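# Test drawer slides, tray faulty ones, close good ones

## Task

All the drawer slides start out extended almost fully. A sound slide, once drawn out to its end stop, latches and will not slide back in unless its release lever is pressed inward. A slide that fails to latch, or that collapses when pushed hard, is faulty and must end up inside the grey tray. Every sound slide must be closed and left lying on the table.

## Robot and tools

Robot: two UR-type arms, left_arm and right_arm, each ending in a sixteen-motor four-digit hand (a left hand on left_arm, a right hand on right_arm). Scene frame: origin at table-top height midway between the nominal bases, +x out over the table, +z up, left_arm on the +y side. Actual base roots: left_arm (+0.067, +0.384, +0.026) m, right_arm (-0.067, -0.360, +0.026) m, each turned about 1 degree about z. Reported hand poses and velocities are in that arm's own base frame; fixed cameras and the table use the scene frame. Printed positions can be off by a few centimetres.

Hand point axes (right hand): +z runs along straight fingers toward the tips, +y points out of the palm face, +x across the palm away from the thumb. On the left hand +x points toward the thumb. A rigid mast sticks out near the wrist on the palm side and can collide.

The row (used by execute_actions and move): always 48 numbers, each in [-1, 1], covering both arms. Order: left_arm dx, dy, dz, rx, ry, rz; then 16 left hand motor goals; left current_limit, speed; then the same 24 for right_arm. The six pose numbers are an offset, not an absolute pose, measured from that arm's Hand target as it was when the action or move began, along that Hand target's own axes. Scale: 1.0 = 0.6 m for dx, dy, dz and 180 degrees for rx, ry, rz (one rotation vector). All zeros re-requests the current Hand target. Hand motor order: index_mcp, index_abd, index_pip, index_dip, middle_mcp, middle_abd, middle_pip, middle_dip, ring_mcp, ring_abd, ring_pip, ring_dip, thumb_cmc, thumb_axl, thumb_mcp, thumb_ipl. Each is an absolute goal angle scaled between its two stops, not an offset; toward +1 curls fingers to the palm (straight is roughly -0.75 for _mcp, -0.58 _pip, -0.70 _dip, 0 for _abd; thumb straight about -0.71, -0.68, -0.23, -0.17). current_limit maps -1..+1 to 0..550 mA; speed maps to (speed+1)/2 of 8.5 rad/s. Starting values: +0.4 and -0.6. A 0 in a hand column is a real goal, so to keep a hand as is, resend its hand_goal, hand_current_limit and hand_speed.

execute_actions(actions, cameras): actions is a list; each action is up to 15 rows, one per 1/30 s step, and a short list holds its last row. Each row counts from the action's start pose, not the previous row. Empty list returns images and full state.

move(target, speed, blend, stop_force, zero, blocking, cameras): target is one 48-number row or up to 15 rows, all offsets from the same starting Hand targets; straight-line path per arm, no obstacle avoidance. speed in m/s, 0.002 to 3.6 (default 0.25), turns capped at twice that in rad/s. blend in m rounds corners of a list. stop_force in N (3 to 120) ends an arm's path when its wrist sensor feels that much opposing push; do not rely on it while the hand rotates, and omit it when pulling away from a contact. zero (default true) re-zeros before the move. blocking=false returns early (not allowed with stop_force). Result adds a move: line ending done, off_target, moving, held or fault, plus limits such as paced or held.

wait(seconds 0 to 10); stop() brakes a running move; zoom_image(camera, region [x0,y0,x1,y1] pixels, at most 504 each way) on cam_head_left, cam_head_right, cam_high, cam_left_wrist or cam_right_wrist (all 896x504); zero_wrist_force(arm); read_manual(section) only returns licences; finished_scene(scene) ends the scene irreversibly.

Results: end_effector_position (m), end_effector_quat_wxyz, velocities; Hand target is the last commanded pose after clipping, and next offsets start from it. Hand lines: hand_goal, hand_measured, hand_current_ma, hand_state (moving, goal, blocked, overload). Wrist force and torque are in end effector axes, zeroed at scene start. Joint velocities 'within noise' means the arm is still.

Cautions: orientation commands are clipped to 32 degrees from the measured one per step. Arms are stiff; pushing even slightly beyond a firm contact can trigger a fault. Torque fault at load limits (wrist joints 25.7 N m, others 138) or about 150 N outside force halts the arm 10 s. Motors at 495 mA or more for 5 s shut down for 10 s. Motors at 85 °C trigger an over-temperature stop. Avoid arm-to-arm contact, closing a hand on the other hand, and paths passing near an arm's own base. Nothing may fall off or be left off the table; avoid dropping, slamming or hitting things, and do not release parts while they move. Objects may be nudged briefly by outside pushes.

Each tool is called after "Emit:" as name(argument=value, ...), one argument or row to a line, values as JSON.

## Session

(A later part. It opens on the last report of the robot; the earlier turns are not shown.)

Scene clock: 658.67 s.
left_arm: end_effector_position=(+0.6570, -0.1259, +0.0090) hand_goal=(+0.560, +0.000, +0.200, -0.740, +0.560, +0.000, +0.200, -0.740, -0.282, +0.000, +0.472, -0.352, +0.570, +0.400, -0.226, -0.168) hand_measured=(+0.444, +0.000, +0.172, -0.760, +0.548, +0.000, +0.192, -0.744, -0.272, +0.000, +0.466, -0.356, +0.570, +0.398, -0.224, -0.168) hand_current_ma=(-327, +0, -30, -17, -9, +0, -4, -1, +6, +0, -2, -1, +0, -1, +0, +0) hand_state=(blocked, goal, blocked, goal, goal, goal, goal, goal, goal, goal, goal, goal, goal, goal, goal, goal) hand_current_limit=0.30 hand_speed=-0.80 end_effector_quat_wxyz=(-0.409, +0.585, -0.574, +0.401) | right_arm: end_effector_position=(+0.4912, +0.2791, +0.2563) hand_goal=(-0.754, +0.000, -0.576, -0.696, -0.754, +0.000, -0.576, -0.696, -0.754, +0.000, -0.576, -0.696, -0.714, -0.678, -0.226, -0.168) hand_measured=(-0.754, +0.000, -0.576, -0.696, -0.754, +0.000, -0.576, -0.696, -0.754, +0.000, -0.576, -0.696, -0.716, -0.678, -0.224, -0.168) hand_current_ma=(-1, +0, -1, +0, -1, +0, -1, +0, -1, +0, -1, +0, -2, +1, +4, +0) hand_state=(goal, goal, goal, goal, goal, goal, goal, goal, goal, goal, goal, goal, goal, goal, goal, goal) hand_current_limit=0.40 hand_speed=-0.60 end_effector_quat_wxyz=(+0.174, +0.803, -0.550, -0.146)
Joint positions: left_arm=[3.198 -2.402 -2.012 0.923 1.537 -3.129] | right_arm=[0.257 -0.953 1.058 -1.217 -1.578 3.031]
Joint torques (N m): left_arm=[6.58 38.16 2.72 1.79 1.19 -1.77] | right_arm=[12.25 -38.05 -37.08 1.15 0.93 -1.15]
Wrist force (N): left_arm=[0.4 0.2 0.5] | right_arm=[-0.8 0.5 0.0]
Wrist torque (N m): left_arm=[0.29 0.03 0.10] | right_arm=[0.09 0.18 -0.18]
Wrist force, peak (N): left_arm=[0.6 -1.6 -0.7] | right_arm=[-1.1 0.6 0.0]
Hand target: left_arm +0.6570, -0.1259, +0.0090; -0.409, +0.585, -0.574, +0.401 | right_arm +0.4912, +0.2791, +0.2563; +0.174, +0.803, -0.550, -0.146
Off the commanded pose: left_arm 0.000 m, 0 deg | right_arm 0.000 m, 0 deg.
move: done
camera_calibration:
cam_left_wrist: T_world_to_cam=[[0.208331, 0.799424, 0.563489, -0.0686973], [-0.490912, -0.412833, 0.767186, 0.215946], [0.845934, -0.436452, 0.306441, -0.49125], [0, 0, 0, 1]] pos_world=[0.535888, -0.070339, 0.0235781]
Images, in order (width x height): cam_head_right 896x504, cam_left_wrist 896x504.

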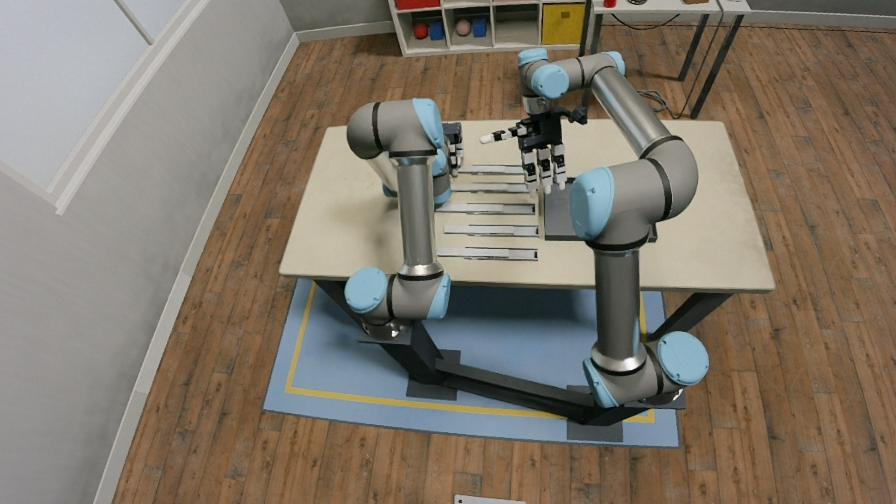

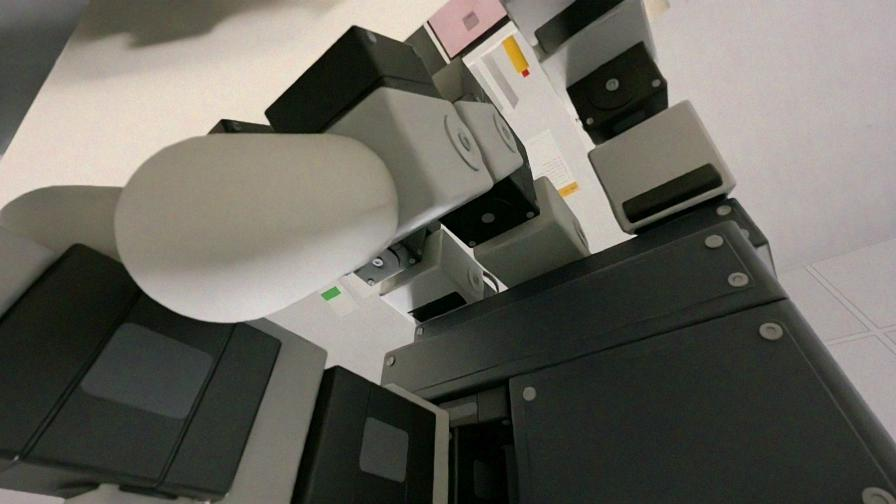

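Emit:
move(
  target=[
    [0,0,0,0,0,0, 0.36,0,0.18,-0.85,0.36,0,0.18,-0.85,-0.282,0,0.472,-0.351,0.571,0.401,-0.226,-0.168,0.3,-0.6, 0,0,0,0,0,0, -0.754,0,-0.576,-0.696,-0.754,0,-0.576,-0.696,-0.754,0,-0.576,-0.696,-0.714,-0.678,-0.226,-0.168,0.4,-0.6],
    [0,0,0,0,0,0, 0.123,0,0.310,-0.71,0.123,0,0.310,-0.71,-0.282,0,0.472,-0.351,0.571,0.401,-0.226,-0.168,0.3,-0.6, 0,0,0,0,0,0, -0.754,0,-0.576,-0.696,-0.754,0,-0.576,-0.696,-0.754,0,-0.576,-0.696,-0.714,-0.678,-0.226,-0.168,0.4,-0.6],
    [0,0,0,0,0,0, -0.120,0,0.407,-0.494,-0.120,0,0.407,-0.494,-0.282,0,0.472,-0.351,0.571,0.401,-0.226,-0.168,0.3,-0.6, 0,0,0,0,0,0, -0.754,0,-0.576,-0.696,-0.754,0,-0.576,-0.696,-0.754,0,-0.576,-0.696,-0.714,-0.678,-0.226,-0.168,0.4,-0.6],
    [0.02,-0.15,-0.0547,0,0,0, -0.282,0,0.472,-0.351,-0.282,0,0.472,-0.351,-0.282,0,0.472,-0.351,0.571,0.401,-0.226,-0.168,0.3,-0.6, 0,0,0,0,0,0, -0.754,0,-0.576,-0.696,-0.754,0,-0.576,-0.696,-0.754,0,-0.576,-0.696,-0.714,-0.678,-0.226,-0.168,0.4,-0.6],
  ],
  cameras=["cam_head_right","cam_head_left","cam_high"],
)

Emit:
zoom_image(
  camera="cam_head_left",
  region=[440, 155, 540, 225],
)

Emit:
zoom_image(
  camera="cam_high",
  region=[390, 180, 490, 330],
)

Emit:
zoom_image(
  camera="cam_head_right",
  region=[420, 120, 500, 200],
)

Scene clock: 694.17 s.
left_arm: end_effector_position=(+0.6573, -0.1379, +0.1048) hand_goal=(-0.282, +0.000, +0.472, -0.352, -0.282, +0.000, +0.472, -0.352, -0.282, +0.000, +0.472, -0.352, +0.570, +0.400, -0.226, -0.168) hand_measured=(-0.272, +0.000, +0.466, -0.356, -0.272, +0.000, +0.466, -0.356, -0.274, +0.000, +0.466, -0.356, +0.570, +0.398, -0.224, -0.168) hand_current_ma=(+7, +0, -2, -1, +7, +0, -2, -1, +5, +0, -2, -1, +0, -1, +0, +0) hand_state=(goal, goal, goal, goal, goal, goal, goal, goal, goal, goal, goal, goal, goal, goal, goal, goal) hand_current_limit=0.30 hand_speed=-0.60 end_effector_quat_wxyz=(-0.409, +0.585, -0.574, +0.401) | right_arm: end_effector_position=(+0.4912, +0.2791, +0.2563) hand_goal=(-0.754, +0.000, -0.576, -0.696, -0.754, +0.000, -0.576, -0.696, -0.754, +0.000, -0.576, -0.696, -0.714, -0.678, -0.226, -0.168) hand_measured=(-0.754, +0.000, -0.576, -0.696, -0.754, +0.000, -0.576, -0.696, -0.754, +0.000, -0.576, -0.696, -0.716, -0.678, -0.224, -0.168) hand_current_ma=(-1, +0, -1, +0, -1, +0, -1, +0, -1, +0, -1, +0, -2, +1, +4, +0) hand_state=(goal, goal, goal, goal, goal, goal, goal, goal, goal, goal, goal, goal, goal, goal, goal, goal) hand_current_limit=0.40 hand_speed=-0.60 end_effector_quat_wxyz=(+0.174, +0.803, -0.550, -0.146)
Joint positions: left_arm=[3.172 -2.175 -2.029 0.712 1.561 -3.138] | right_arm=[0.257 -0.953 1.058 -1.217 -1.578 3.031]
Joint torques (N m): left_arm=[9.67 47.43 3.5 0.1 -1.63 2.4] | right_arm=[11.67 -38.73 -34.63 0.97 0.83 -1.14]
Wrist force (N): left_arm=[0.6 0.1 0.4] | right_arm=[-0.7 0.8 0.0]
Wrist torque (N m): left_arm=[0.21 0.00 0.27] | right_arm=[0.14 0.16 -0.16]
Wrist force, peak (N): left_arm=[0.0 2.4 1.1] | right_arm=[-1.0 0.7 0.0]
Hand target: left_arm +0.6573, -0.1379, +0.1048; -0.409, +0.585, -0.574, +0.401 | right_arm +0.4912, +0.2791, +0.2563; +0.174, +0.803, -0.550, -0.146
Off the commanded pose: left_arm 0.000 m, 0 deg | right_arm 0.000 m, 0 deg.
move: done
Images, in order (width x height): cam_head_left 896x504, cam_head_right 896x504, cam_high 896x504.

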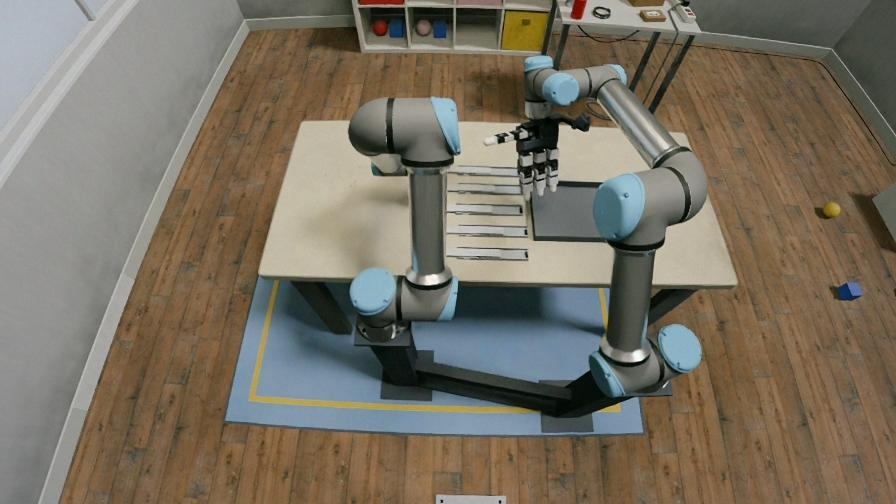

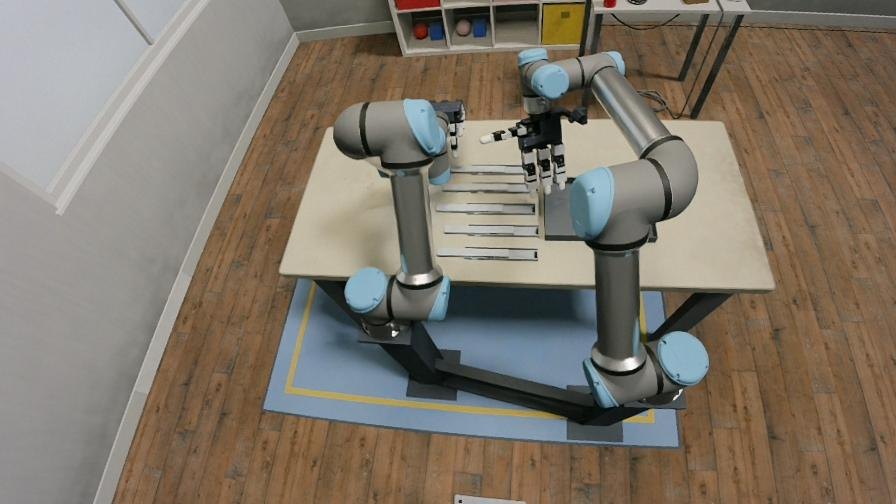

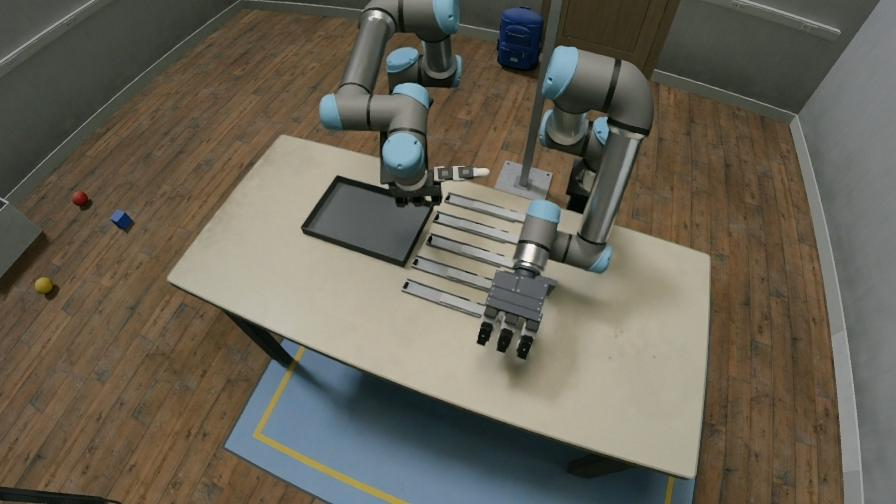

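Scaled by 5.040 from the camera's 896x504 image, which has a finer 1280x720 frame.

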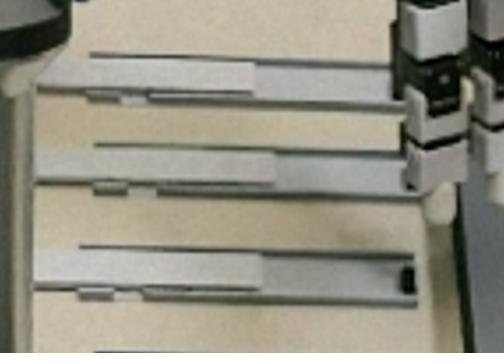

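Scaled by 3.360 from the camera's 896x504 image, which has a finer 1280x720 frame.

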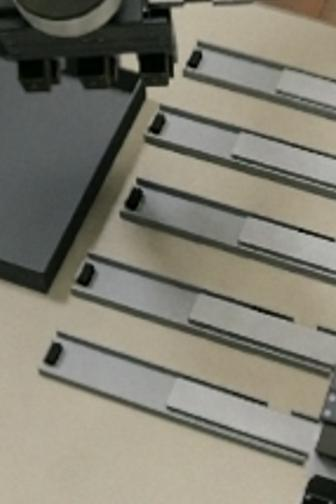

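Scaled by 6.300 from the camera's 896x504 image, which has a finer 1280x720 frame.

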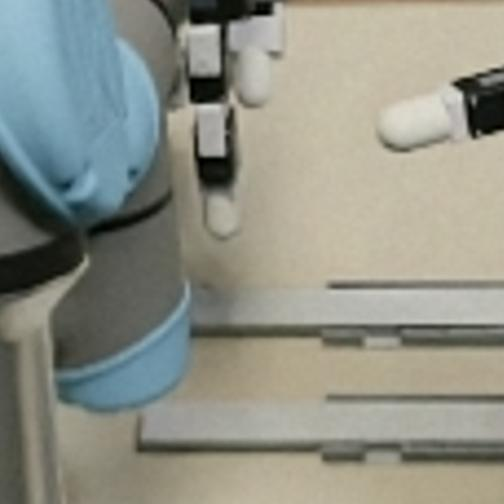

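Emit:
move(
  target=[
    [0,0,0,0,0,0, -0.170,0,0.310,-0.309,-0.170,0,0.310,-0.309,-0.170,0,0.310,-0.309,0.571,0.401,-0.226,-0.168,0.3,-0.6, 0,0,0,0,0,0, -0.754,0,-0.576,-0.696,-0.754,0,-0.576,-0.696,-0.754,0,-0.576,-0.696,-0.714,-0.678,-0.226,-0.168,0.4,-0.6],
    [-0.0033,0.1012,0.0146,0,0,0, -0.170,0,0.310,-0.309,-0.170,0,0.310,-0.309,-0.170,0,0.310,-0.309,0.571,0.401,-0.226,-0.168,0.3,-0.6, 0,0,0,0,0,0, -0.754,0,-0.576,-0.696,-0.754,0,-0.576,-0.696,-0.754,0,-0.576,-0.696,-0.714,-0.678,-0.226,-0.168,0.4,-0.6],
    [-0.0033,0.1619,0.0367,0,0,0, -0.170,0,0.310,-0.309,-0.170,0,0.310,-0.309,-0.170,0,0.310,-0.309,0.571,0.401,-0.226,-0.168,0.3,-0.6, 0,0,0,0,0,0, -0.754,0,-0.576,-0.696,-0.754,0,-0.576,-0.696,-0.754,0,-0.576,-0.696,-0.714,-0.678,-0.226,-0.168,0.4,-0.6],
  ],
  speed=[0.1,0.1,0.05],
  cameras=["cam_head_right"],
)

Emit:
zoom_image(
  camera="cam_head_right",
  region=[420, 120, 500, 200],
)

Emit:
move(
  target=[
    [0,0,0,0,0,0, 0.0685,0,0.197,-0.377,0.0685,0,0.197,-0.377,-0.170,0,0.310,-0.309,0.571,0.401,-0.226,-0.168,0.3,-0.6, 0,0,0,0,0,0, -0.754,0,-0.576,-0.696,-0.754,0,-0.576,-0.696,-0.754,0,-0.576,-0.696,-0.714,-0.678,-0.226,-0.168,0.4,-0.6],
    [0,0,0,0,0,0, 0.192,0,0.109,-0.449,0.192,0,0.109,-0.449,-0.170,0,0.310,-0.309,0.571,0.401,-0.226,-0.168,0.3,-0.7, 0,0,0,0,0,0, -0.754,0,-0.576,-0.696,-0.754,0,-0.576,-0.696,-0.754,0,-0.576,-0.696,-0.714,-0.678,-0.226,-0.168,0.4,-0.6],
    [0,0,0,0,0,0, 0.25,0,0.05,-0.476,0.25,0,0.05,-0.476,-0.170,0,0.310,-0.309,0.571,0.401,-0.226,-0.168,0.3,-0.7, 0,0,0,0,0,0, -0.754,0,-0.576,-0.696,-0.754,0,-0.576,-0.696,-0.754,0,-0.576,-0.696,-0.714,-0.678,-0.226,-0.168,0.4,-0.6],
  ],
  cameras=["cam_head_right"],
)

Emit:
zoom_image(
  camera="cam_head_right",
  region=[420, 120, 500, 200],
)

Scene clock: 751.83 s.
left_arm: end_effector_position=(+0.6448, -0.1361, +0.0061) hand_goal=(-0.170, +0.000, +0.310, -0.310, -0.170, +0.000, +0.310, -0.310, -0.170, +0.000, +0.310, -0.310, +0.570, +0.400, -0.226, -0.168) hand_measured=(-0.168, +0.000, +0.312, -0.314, -0.168, +0.000, +0.312, -0.314, -0.170, +0.000, +0.312, -0.314, +0.570, +0.398, -0.224, -0.168) hand_current_ma=(+0, +0, +0, -1, +0, +0, +0, -1, +0, +0, +0, -1, +0, -1, +0, +0) hand_state=(goal, goal, goal, goal, goal, goal, goal, goal, goal, goal, goal, goal, goal, goal, goal, goal) hand_current_limit=0.30 hand_speed=-0.60 end_effector_quat_wxyz=(-0.410, +0.585, -0.573, +0.401) | right_arm: end_effector_position=(+0.4912, +0.2791, +0.2563) hand_goal=(-0.754, +0.000, -0.576, -0.696, -0.754, +0.000, -0.576, -0.696, -0.754, +0.000, -0.576, -0.696, -0.714, -0.678, -0.226, -0.168) hand_measured=(-0.754, +0.000, -0.576, -0.696, -0.754, +0.000, -0.576, -0.696, -0.754, +0.000, -0.576, -0.696, -0.716, -0.678, -0.224, -0.168) hand_current_ma=(-1, +0, -1, +0, -1, +0, -1, +0, -1, +0, -1, +0, -2, +1, +4, +0) hand_state=(goal, goal, goal, goal, goal, goal, goal, goal, goal, goal, goal, goal, goal, goal, goal, goal) hand_current_limit=0.40 hand_speed=-0.60 end_effector_quat_wxyz=(+0.174, +0.803, -0.550, -0.146)
Joint positions: left_arm=[3.177 -2.402 -2.039 0.95 1.557 -3.136] | right_arm=[0.257 -0.953 1.058 -1.217 -1.578 3.031]
Joint torques (N m): left_arm=[-4.84 49.15 -0.85 0.16 1.62 -0.36] | right_arm=[11.47 -37.15 -35.34 1.1 0.98 -0.85]
Wrist force (N): left_arm=[0.5 0.4 0.2] | right_arm=[-0.6 0.5 -0.2]
Wrist torque (N m): left_arm=[0.27 0.02 0.11] | right_arm=[0.11 0.16 -0.15]
Wrist force, peak (N): left_arm=[0.4 1.6 0.7] | right_arm=[-0.7 1.0 -0.1]
Hand target: left_arm +0.6447, -0.1361, +0.0060; -0.409, +0.585, -0.574, +0.401 | right_arm +0.4912, +0.2791, +0.2563; +0.174, +0.803, -0.550, -0.146
Off the commanded pose: left_arm 0.000 m, 0 deg | right_arm 0.000 m, 0 deg.
move: done
Images, in order (width x height): cam_head_right 896x504.

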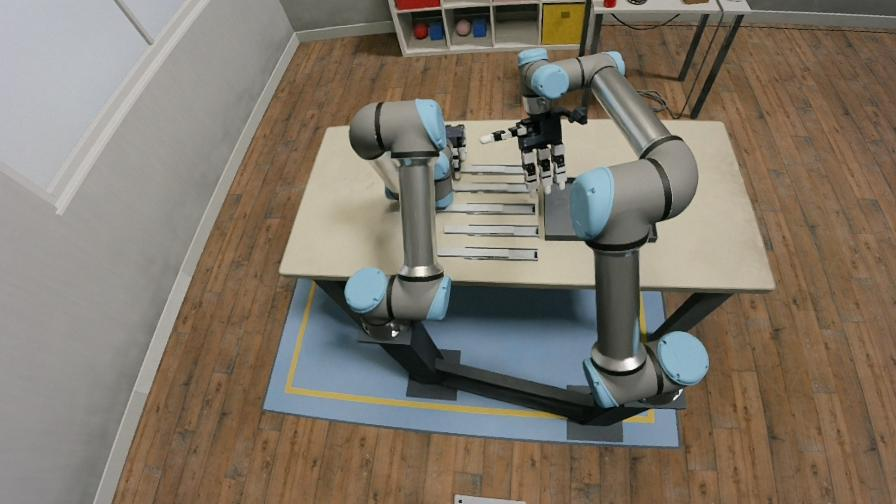

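Scaled by 6.300 from the camera's 896x504 image, which has a finer 1280x720 frame.

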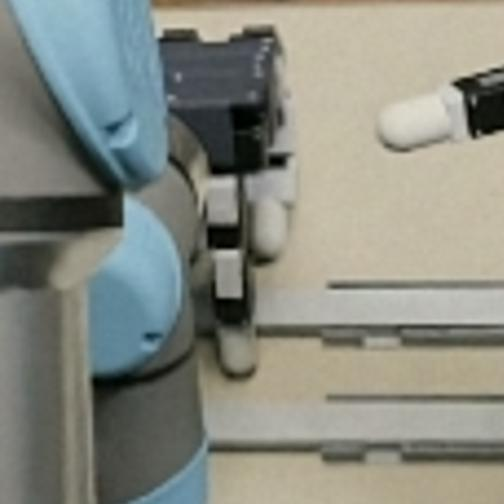

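Scene clock: 753.33 s.
left_arm: end_effector_position=(+0.6447, -0.1361, +0.0060) hand_goal=(+0.250, +0.000, +0.050, -0.476, +0.250, +0.000, +0.050, -0.476, -0.170, +0.000, +0.310, -0.310, +0.570, +0.400, -0.226, -0.168) hand_measured=(+0.238, +0.000, +0.050, -0.474, +0.246, +0.000, +0.052, -0.474, -0.168, +0.000, +0.312, -0.314, +0.570, +0.398, -0.224, -0.168) hand_current_ma=(-9, +0, +0, +1, -2, +0, +0, +1, +0, +0, +0, -1, +0, -1, +0, +0) hand_state=(goal, goal, goal, goal, goal, goal, goal, goal, goal, goal, goal, goal, goal, goal, goal, goal) hand_current_limit=0.30 hand_speed=-0.70 end_effector_quat_wxyz=(-0.409, +0.585, -0.574, +0.401) | right_arm: end_effector_position=(+0.4912, +0.2791, +0.2563) hand_goal=(-0.754, +0.000, -0.576, -0.696, -0.754, +0.000, -0.576, -0.696, -0.754, +0.000, -0.576, -0.696, -0.714, -0.678, -0.226, -0.168) hand_measured=(-0.754, +0.000, -0.576, -0.696, -0.754, +0.000, -0.576, -0.696, -0.754, +0.000, -0.576, -0.696, -0.716, -0.678, -0.224, -0.168) hand_current_ma=(-1, +0, -1, +0, -1, +0, -1, +0, -1, +0, -1, +0, -2, +1, +4, +0) hand_state=(goal, goal, goal, goal, goal, goal, goal, goal, goal, goal, goal, goal, goal, goal, goal, goal) hand_current_limit=0.40 hand_speed=-0.60 end_effector_quat_wxyz=(+0.174, +0.803, -0.550, -0.146)
Joint positions: left_arm=[3.177 -2.402 -2.039 0.95 1.557 -3.136] | right_arm=[0.257 -0.953 1.058 -1.217 -1.578 3.031]
Joint torques (N m): left_arm=[-4.81 35.51 0.04 -0.01 1.36 -1.65] | right_arm=[11.86 -38.31 -36.4 1.07 0.91 -0.57]
Wrist force (N): left_arm=[0.4 -0.3 0.8] | right_arm=[-0.6 0.7 -0.2]
Wrist torque (N m): left_arm=[0.24 0.02 0.11] | right_arm=[0.14 0.15 -0.16]
Wrist force, peak (N): left_arm=[0.4 -4.8 1.0] | right_arm=[-0.9 0.7 -0.2]
Hand target: left_arm +0.6447, -0.1361, +0.0060; -0.409, +0.585, -0.574, +0.401 | right_arm +0.4912, +0.2791, +0.2563; +0.174, +0.803, -0.550, -0.146
Off the commanded pose: left_arm 0.000 m, 0 deg | right_arm 0.000 m, 0 deg.
move: done
Images, in order (width x height): cam_head_right 896x504.

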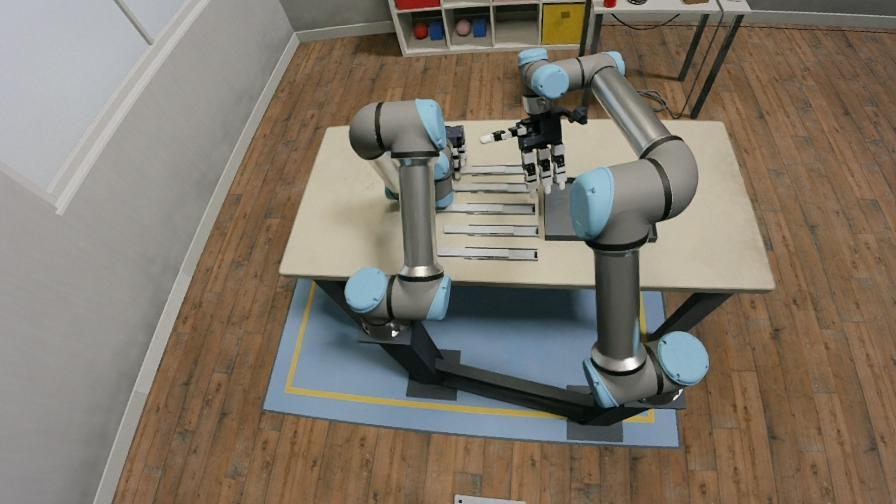

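Scaled by 6.300 from the camera's 896x504 image, which has a finer 1280x720 frame.

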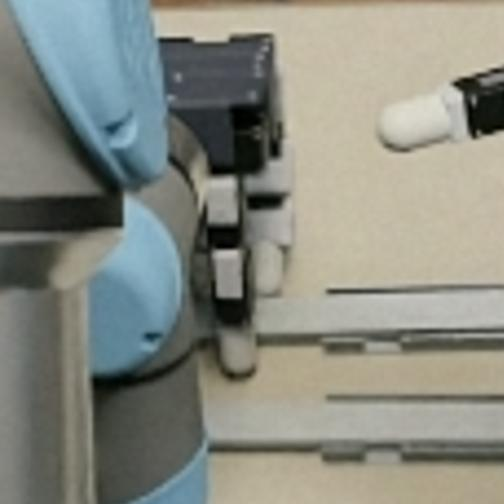

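Emit:
move(
  target=[
    [0,0,0,0,0,0, 0.312,0,-0.009,-0.49,0.312,0,-0.009,-0.49,-0.170,0,0.310,-0.309,0.571,0.401,-0.226,-0.168,0.4,-0.7, 0,0,0,0,0,0, -0.754,0,-0.576,-0.696,-0.754,0,-0.576,-0.696,-0.754,0,-0.576,-0.696,-0.714,-0.678,-0.226,-0.168,0.4,-0.6],
    [0,0,0,0,0,0, 0.36,0,-0.05,-0.49,0.36,0,-0.05,-0.49,-0.170,0,0.310,-0.309,0.571,0.401,-0.226,-0.168,0.4,-0.7, 0,0,0,0,0,0, -0.754,0,-0.576,-0.696,-0.754,0,-0.576,-0.696,-0.754,0,-0.576,-0.696,-0.714,-0.678,-0.226,-0.168,0.4,-0.6],
  ],
  cameras=["cam_head_right","cam_left_wrist"],
)

Emit:
zoom_image(
  camera="cam_head_right",
  region=[420, 120, 500, 200],
)

Scene clock: 762.13 s.
left_arm: end_effector_position=(+0.6447, -0.1361, +0.0060) hand_goal=(+0.360, +0.000, -0.050, -0.490, +0.360, +0.000, -0.050, -0.490, -0.170, +0.000, +0.310, -0.310, +0.570, +0.400, -0.226, -0.168) hand_measured=(+0.326, +0.000, -0.052, -0.488, +0.344, +0.000, -0.048, -0.488, -0.168, +0.000, +0.312, -0.314, +0.570, +0.398, -0.224, -0.168) hand_current_ma=(-47, +0, +0, +0, -14, +0, +0, +0, +0, +0, +0, -1, +0, -1, +0, +0) hand_state=(blocked, goal, goal, goal, goal, goal, goal, goal, goal, goal, goal, goal, goal, goal, goal, goal) hand_current_limit=0.40 hand_speed=-0.70 end_effector_quat_wxyz=(-0.409, +0.585, -0.574, +0.401) | right_arm: end_effector_position=(+0.4912, +0.2791, +0.2563) hand_goal=(-0.754, +0.000, -0.576, -0.696, -0.754, +0.000, -0.576, -0.696, -0.754, +0.000, -0.576, -0.696, -0.714, -0.678, -0.226, -0.168) hand_measured=(-0.754, +0.000, -0.576, -0.696, -0.754, +0.000, -0.576, -0.696, -0.754, +0.000, -0.576, -0.696, -0.716, -0.678, -0.224, -0.168) hand_current_ma=(-1, +0, -1, +0, -1, +0, -1, +0, -1, +0, -1, +0, -2, +1, +4, +0) hand_state=(goal, goal, goal, goal, goal, goal, goal, goal, goal, goal, goal, goal, goal, goal, goal, goal) hand_current_limit=0.40 hand_speed=-0.60 end_effector_quat_wxyz=(+0.174, +0.803, -0.550, -0.146)
Joint positions: left_arm=[3.177 -2.402 -2.039 0.95 1.557 -3.136] | right_arm=[0.257 -0.953 1.058 -1.217 -1.578 3.031]
Joint torques (N m): left_arm=[-5.2 37.07 2.2 0.37 1.71 -1.8] | right_arm=[12.54 -37.75 -36.01 1.03 0.65 -0.55]
Wrist force (N): left_arm=[0.6 -1.1 0.3] | right_arm=[-0.9 0.7 0.1]
Wrist torque (N m): left_arm=[0.16 0.01 0.12] | right_arm=[0.11 0.19 -0.18]
Wrist force, peak (N): left_arm=[0.6 -1.4 0.2] | right_arm=[-0.9 0.8 0.0]
Hand target: left_arm +0.6447, -0.1361, +0.0060; -0.409, +0.585, -0.574, +0.401 | right_arm +0.4912, +0.2791, +0.2563; +0.174, +0.803, -0.550, -0.146
Off the commanded pose: left_arm 0.000 m, 0 deg | right_arm 0.000 m, 0 deg.
move: done
camera_calibration:
cam_left_wrist: T_world_to_cam=[[0.208331, 0.799424, 0.563489, -0.0561894], [-0.490912, -0.412833, 0.767186, 0.207909], [0.845934, -0.436452, 0.306441, -0.484337], [0, 0, 0, 1]] pos_world=[0.523488, -0.080639, 0.0205781]
Images, in order (width x height): cam_head_right 896x504, cam_left_wrist 896x504.

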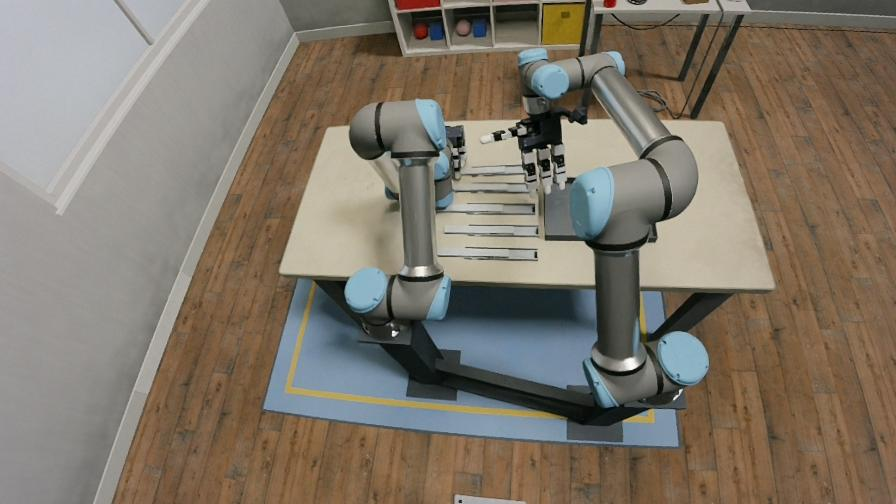

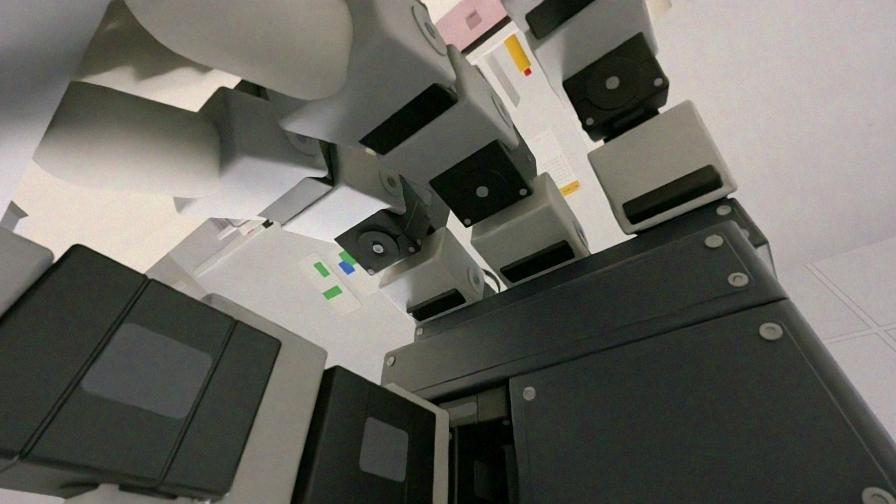

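Scaled by 6.300 from the camera's 896x504 image, which has a finer 1280x720 frame.

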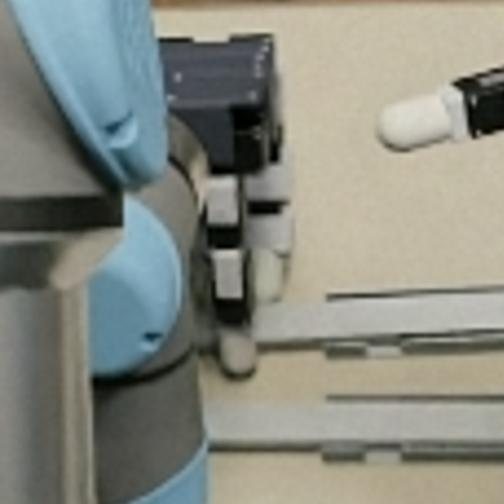

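Emit:
move(
  target=[
    [0,0,0,0,0,0, 0.41,0,-0.07,-0.48,0.41,0,-0.07,-0.48,-0.170,0,0.310,-0.309,0.571,0.401,-0.226,-0.168,0.5,-0.7, 0,0,0,0,0,0, -0.754,0,-0.576,-0.696,-0.754,0,-0.576,-0.696,-0.754,0,-0.576,-0.696,-0.714,-0.678,-0.226,-0.168,0.4,-0.6],
    [0,0,0,0,0,0, 0.48,0,-0.04,-0.46,0.48,0,-0.04,-0.46,-0.170,0,0.310,-0.309,0.571,0.401,-0.226,-0.168,0.5,-0.7, 0,0,0,0,0,0, -0.754,0,-0.576,-0.696,-0.754,0,-0.576,-0.696,-0.754,0,-0.576,-0.696,-0.714,-0.678,-0.226,-0.168,0.4,-0.6],
  ],
  cameras=["cam_head_right"],
)

Emit:
zoom_image(
  camera="cam_head_right",
  region=[420, 120, 500, 200],
)

Scene clock: 770.17 s.
left_arm: end_effector_position=(+0.6447, -0.1361, +0.0060) hand_goal=(+0.480, +0.000, -0.040, -0.460, +0.480, +0.000, -0.040, -0.460, -0.170, +0.000, +0.310, -0.310, +0.570, +0.400, -0.226, -0.168) hand_measured=(+0.346, +0.000, -0.074, -0.478, +0.372, +0.000, -0.074, -0.480, -0.168, +0.000, +0.312, -0.314, +0.570, +0.398, -0.226, -0.168) hand_current_ma=(-413, +0, -40, -16, -296, +0, -40, -17, +0, +0, +0, -1, +0, +0, +0, +0) hand_state=(blocked, goal, blocked, goal, blocked, goal, blocked, goal, goal, goal, goal, goal, goal, goal, goal, goal) hand_current_limit=0.50 hand_speed=-0.70 end_effector_quat_wxyz=(-0.409, +0.585, -0.574, +0.401) | right_arm: end_effector_position=(+0.4912, +0.2791, +0.2563) hand_goal=(-0.754, +0.000, -0.576, -0.696, -0.754, +0.000, -0.576, -0.696, -0.754, +0.000, -0.576, -0.696, -0.714, -0.678, -0.226, -0.168) hand_measured=(-0.754, +0.000, -0.576, -0.696, -0.754, +0.000, -0.576, -0.696, -0.754, +0.000, -0.576, -0.696, -0.716, -0.678, -0.224, -0.168) hand_current_ma=(-1, +0, -1, +0, -1, +0, -1, +0, -1, +0, -1, +0, -2, +1, +4, +0) hand_state=(goal, goal, goal, goal, goal, goal, goal, goal, goal, goal, goal, goal, goal, goal, goal, goal) hand_current_limit=0.40 hand_speed=-0.60 end_effector_quat_wxyz=(+0.174, +0.803, -0.550, -0.146)
Joint positions: left_arm=[3.177 -2.402 -2.039 0.95 1.557 -3.136] | right_arm=[0.257 -0.953 1.058 -1.217 -1.578 3.031]
Joint torques (N m): left_arm=[-6.23 38.14 3.82 0.43 1.72 -1.53] | right_arm=[11.43 -37.43 -35.23 1.02 0.82 -0.67]
Wrist force (N): left_arm=[0.5 0.1 -0.2] | right_arm=[-0.8 0.4 0.0]
Wrist torque (N m): left_arm=[0.24 0.08 0.16] | right_arm=[0.08 0.17 -0.18]
Wrist force, peak (N): left_arm=[0.3 -3.2 -0.7] | right_arm=[-0.8 0.9 0.0]
Hand target: left_arm +0.6447, -0.1361, +0.0060; -0.409, +0.585, -0.574, +0.401 | right_arm +0.4912, +0.2791, +0.2563; +0.174, +0.803, -0.550, -0.146
Off the commanded pose: left_arm 0.000 m, 0 deg | right_arm 0.000 m, 0 deg.
move: done
Images, in order (width x height): cam_head_right 896x504.

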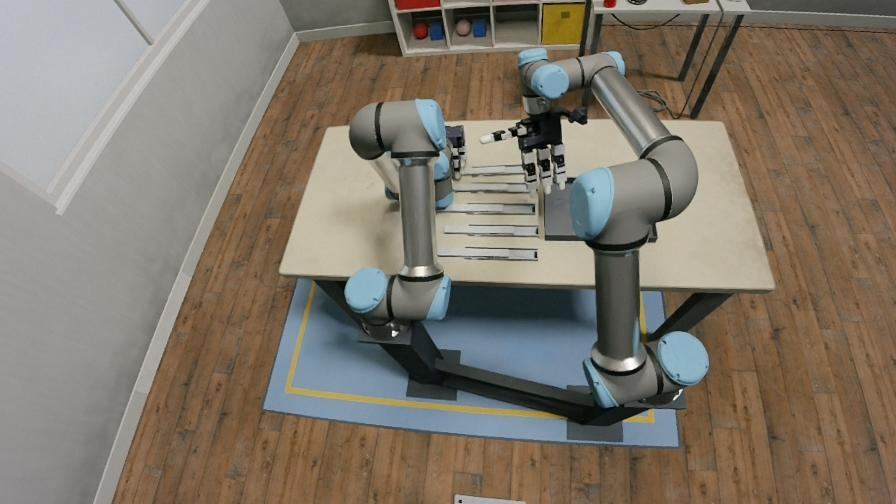

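Scaled by 6.300 from the camera's 896x504 image, which has a finer 1280x720 frame.

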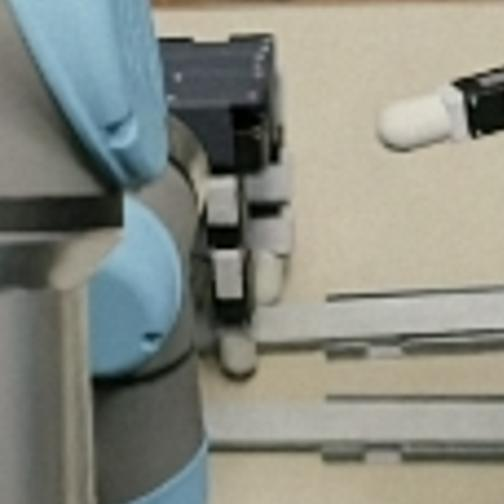

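Emit:
move(
  target=[-0.0833,0,0,0,0,0, 0.48,0,-0.04,-0.46,0.48,0,-0.04,-0.46,-0.170,0,0.310,-0.309,0.571,0.401,-0.226,-0.168,0.5,-0.7, 0,0,0,0,0,0, -0.754,0,-0.576,-0.696,-0.754,0,-0.576,-0.696,-0.754,0,-0.576,-0.696,-0.714,-0.678,-0.226,-0.168,0.4,-0.6],
  speed=0.05,
  cameras=["cam_head_right","cam_high"],
)

Emit:
zoom_image(
  camera="cam_head_right",
  region=[420, 120, 560, 200],
)

Emit:
zoom_image(
  camera="cam_high",
  region=[390, 180, 560, 350],
)

Scene clock: 777.70 s.
left_arm: end_effector_position=(+0.6436, -0.0861, +0.0060) hand_goal=(+0.480, +0.000, -0.040, -0.460, +0.480, +0.000, -0.040, -0.460, -0.170, +0.000, +0.310, -0.310, +0.570, +0.400, -0.226, -0.168) hand_measured=(+0.346, -0.014, -0.074, -0.478, +0.470, +0.000, -0.046, -0.464, -0.168, +0.000, +0.312, -0.314, +0.568, +0.398, -0.228, -0.170) hand_current_ma=(-412, -8, -40, -16, -7, +0, -3, -1, +0, +0, +0, -1, +0, +0, -1, -1) hand_state=(blocked, moving, blocked, goal, goal, goal, goal, goal, goal, goal, goal, goal, goal, goal, goal, goal) hand_current_limit=0.50 hand_speed=-0.70 end_effector_quat_wxyz=(-0.409, +0.585, -0.574, +0.401) | right_arm: end_effector_position=(+0.4912, +0.2791, +0.2563) hand_goal=(-0.754, +0.000, -0.576, -0.696, -0.754, +0.000, -0.576, -0.696, -0.754, +0.000, -0.576, -0.696, -0.714, -0.678, -0.226, -0.168) hand_measured=(-0.754, +0.000, -0.576, -0.696, -0.754, +0.000, -0.576, -0.696, -0.754, +0.000, -0.576, -0.696, -0.716, -0.678, -0.224, -0.168) hand_current_ma=(-1, +0, -1, +0, -1, +0, -1, +0, -1, +0, -1, +0, -2, +1, +4, +0) hand_state=(goal, goal, goal, goal, goal, goal, goal, goal, goal, goal, goal, goal, goal, goal, goal, goal) hand_current_limit=0.40 hand_speed=-0.60 end_effector_quat_wxyz=(+0.174, +0.803, -0.550, -0.146)
Joint positions: left_arm=[3.288 -2.394 -2.072 0.972 1.452 -3.098] | right_arm=[0.257 -0.953 1.058 -1.217 -1.578 3.031]
Joint torques (N m): left_arm=[-6.49 42.16 14.25 1.58 1.81 -1.89] | right_arm=[12.26 -38.59 -35.02 1.03 1.02 -0.67]
Wrist force (N): left_arm=[0.7 -2.3 0.3] | right_arm=[-0.9 0.5 0.0]
Wrist torque (N m): left_arm=[0.06 -0.04 0.08] | right_arm=[0.08 0.19 -0.18]
Wrist force, peak (N): left_arm=[1.4 -3.3 0.4] | right_arm=[-0.9 0.8 -0.1]
Hand target: left_arm +0.6436, -0.0862, +0.0060; -0.409, +0.585, -0.574, +0.401 | right_arm +0.4912, +0.2791, +0.2563; +0.174, +0.803, -0.550, -0.146
Off the commanded pose: left_arm 0.000 m, 0 deg | right_arm 0.000 m, 0 deg.
move: done
Images, in order (width x height): cam_head_right 896x504, cam_high 896x504.

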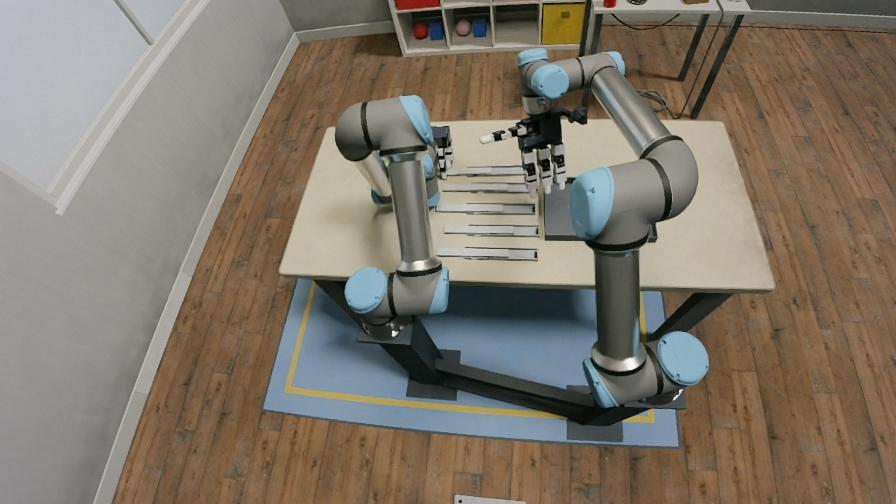

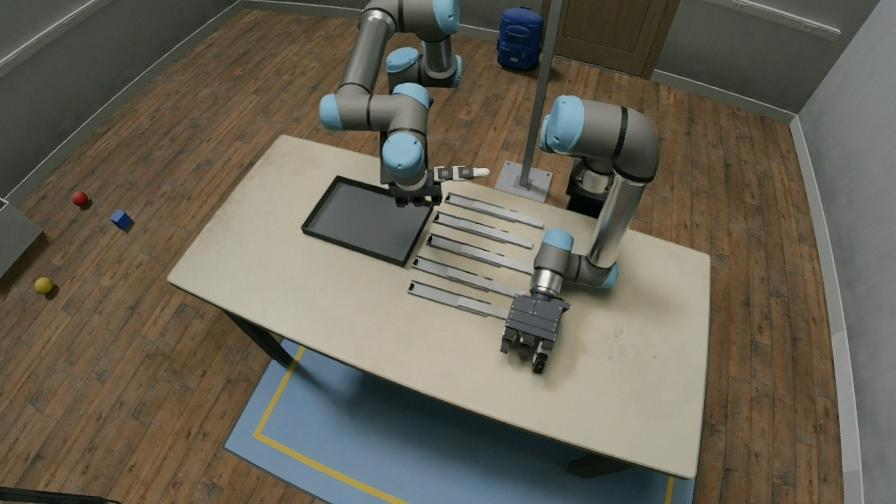

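Scaled by 3.600 from the camera's 896x504 image, which has a finer 1280x720 frame.

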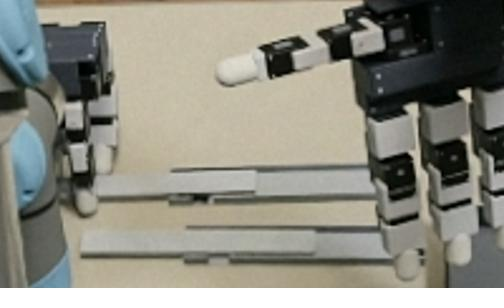

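Scaled by 2.965 from the camera's 896x504 image, which has a finer 1280x720 frame.

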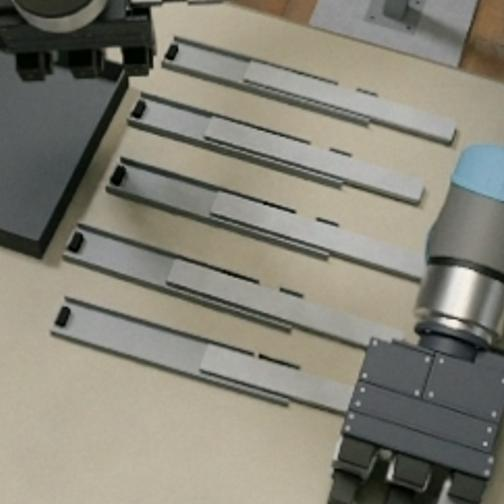

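Emit:
zoom_image(
  camera="cam_high",
  region=[440, 270, 510, 330],
)

Emit:
zoom_image(
  camera="cam_head_right",
  region=[440, 150, 510, 200],
)

Scaled by 7.200 from the camera's 896x504 image, which has a finer 1280x720 frame.

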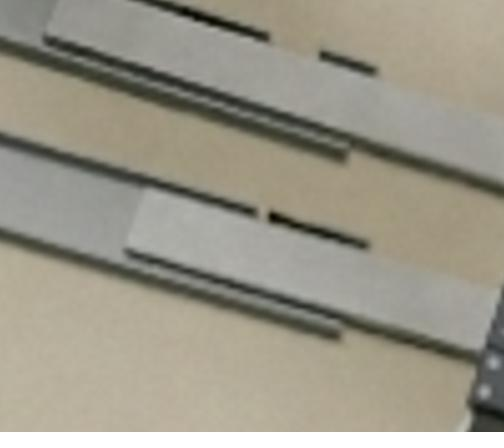

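Scaled by 7.200 from the camera's 896x504 image, which has a finer 1280x720 frame.

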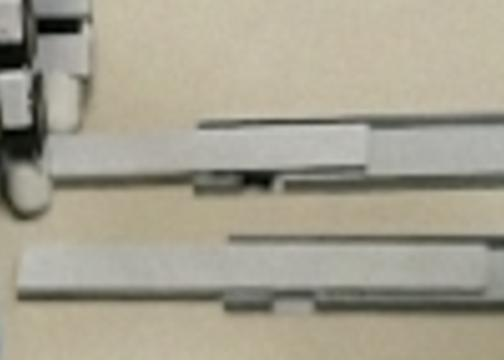

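Emit:
move(
  target=[
    [0,0,0,0,0,0, 0.48,0,-0.04,-0.46,0.192,0,0.109,-0.449,-0.170,0,0.310,-0.309,0.571,0.401,-0.226,-0.168,0.5,-0.7, 0,0,0,0,0,0, -0.754,0,-0.576,-0.696,-0.754,0,-0.576,-0.696,-0.754,0,-0.576,-0.696,-0.714,-0.678,-0.226,-0.168,0.4,-0.6],
    [0,0,0,0,0,0, 0.48,0,-0.04,-0.46,0.25,0,0.05,-0.476,-0.170,0,0.310,-0.309,0.571,0.401,-0.226,-0.168,0.5,-0.7, 0,0,0,0,0,0, -0.754,0,-0.576,-0.696,-0.754,0,-0.576,-0.696,-0.754,0,-0.576,-0.696,-0.714,-0.678,-0.226,-0.168,0.4,-0.6],
    [0,0,0,0,0,0, 0.48,0,-0.04,-0.46,0.36,0,-0.06,-0.49,-0.170,0,0.310,-0.309,0.571,0.401,-0.226,-0.168,0.5,-0.7, 0,0,0,0,0,0, -0.754,0,-0.576,-0.696,-0.754,0,-0.576,-0.696,-0.754,0,-0.576,-0.696,-0.714,-0.678,-0.226,-0.168,0.4,-0.6],
    [0,0,0,0,0,0, 0.48,0,-0.04,-0.46,0.47,0,-0.07,-0.48,-0.170,0,0.310,-0.309,0.571,0.401,-0.226,-0.168,0.5,-0.7, 0,0,0,0,0,0, -0.754,0,-0.576,-0.696,-0.754,0,-0.576,-0.696,-0.754,0,-0.576,-0.696,-0.714,-0.678,-0.226,-0.168,0.4,-0.6],
  ],
  cameras=["cam_head_right","cam_left_wrist"],
)

Emit:
zoom_image(
  camera="cam_head_right",
  region=[420, 120, 500, 200],
)

Scene clock: 825.50 s.
left_arm: end_effector_position=(+0.6436, -0.0862, +0.0060) hand_goal=(+0.480, +0.000, -0.040, -0.460, +0.470, +0.000, -0.070, -0.480, -0.170, +0.000, +0.310, -0.310, +0.570, +0.400, -0.226, -0.168) hand_measured=(+0.348, -0.008, -0.074, -0.478, +0.372, +0.000, -0.086, -0.486, -0.168, +0.000, +0.312, -0.314, +0.568, +0.398, -0.228, -0.170) hand_current_ma=(-400, -4, -40, -16, -252, +0, -13, -3, +0, +0, +0, -1, +0, +0, -1, -1) hand_state=(blocked, goal, blocked, goal, blocked, goal, goal, goal, goal, goal, goal, goal, goal, goal, goal, goal) hand_current_limit=0.50 hand_speed=-0.70 end_effector_quat_wxyz=(-0.409, +0.585, -0.574, +0.401) | right_arm: end_effector_position=(+0.4912, +0.2791, +0.2563) hand_goal=(-0.754, +0.000, -0.576, -0.696, -0.754, +0.000, -0.576, -0.696, -0.754, +0.000, -0.576, -0.696, -0.714, -0.678, -0.226, -0.168) hand_measured=(-0.754, +0.000, -0.576, -0.696, -0.754, +0.000, -0.576, -0.696, -0.754, +0.000, -0.576, -0.696, -0.716, -0.678, -0.224, -0.168) hand_current_ma=(-1, +0, -1, +0, -1, +0, -1, +0, -1, +0, -1, +0, -2, +1, +4, +0) hand_state=(goal, goal, goal, goal, goal, goal, goal, goal, goal, goal, goal, goal, goal, goal, goal, goal) hand_current_limit=0.40 hand_speed=-0.60 end_effector_quat_wxyz=(+0.174, +0.803, -0.550, -0.146)
Joint positions: left_arm=[3.288 -2.394 -2.071 0.972 1.452 -3.098] | right_arm=[0.257 -0.953 1.058 -1.217 -1.578 3.031]
Joint torques (N m): left_arm=[0.83 34.52 14.72 0.61 -0.77 -2.05] | right_arm=[11.37 -38.88 -34.73 1.16 0.83 -0.44]
Wrist force (N): left_arm=[0.3 -1.0 -0.2] | right_arm=[-0.6 0.6 -0.1]
Wrist torque (N m): left_arm=[0.12 0.10 0.19] | right_arm=[0.11 0.15 -0.16]
Wrist force, peak (N): left_arm=[0.6 -2.2 0.5] | right_arm=[-0.7 0.9 -0.3]
Hand target: left_arm +0.6436, -0.0862, +0.0060; -0.409, +0.585, -0.574, +0.401 | right_arm +0.4912, +0.2791, +0.2563; +0.174, +0.803, -0.550, -0.146
Off the commanded pose: left_arm 0.000 m, 0 deg | right_arm 0.000 m, 0 deg.
move: done
camera_calibration:
cam_left_wrist: T_world_to_cam=[[0.208331, 0.799424, 0.563489, -0.0958724], [-0.490912, -0.412833, 0.767186, 0.228018], [0.845934, -0.436452, 0.306441, -0.461712], [0, 0, 0, 1]] pos_world=[0.522488, -0.030739, 0.0205781]
Images, in order (width x height): cam_head_right 896x504, cam_left_wrist 896x504.

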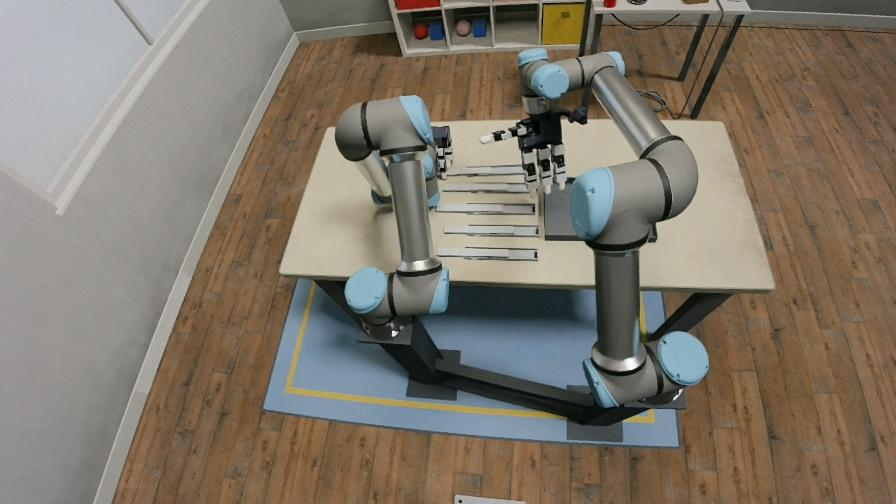

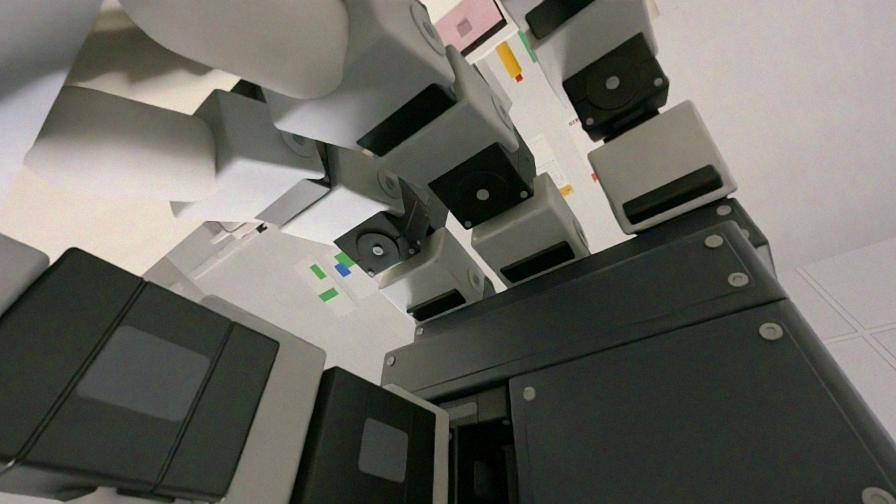

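Scaled by 6.300 from the camera's 896x504 image, which has a finer 1280x720 frame.

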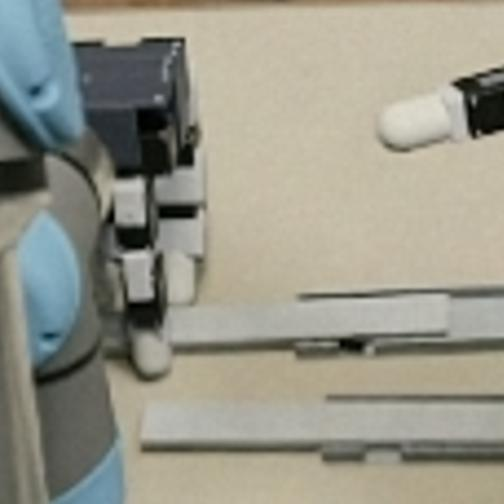

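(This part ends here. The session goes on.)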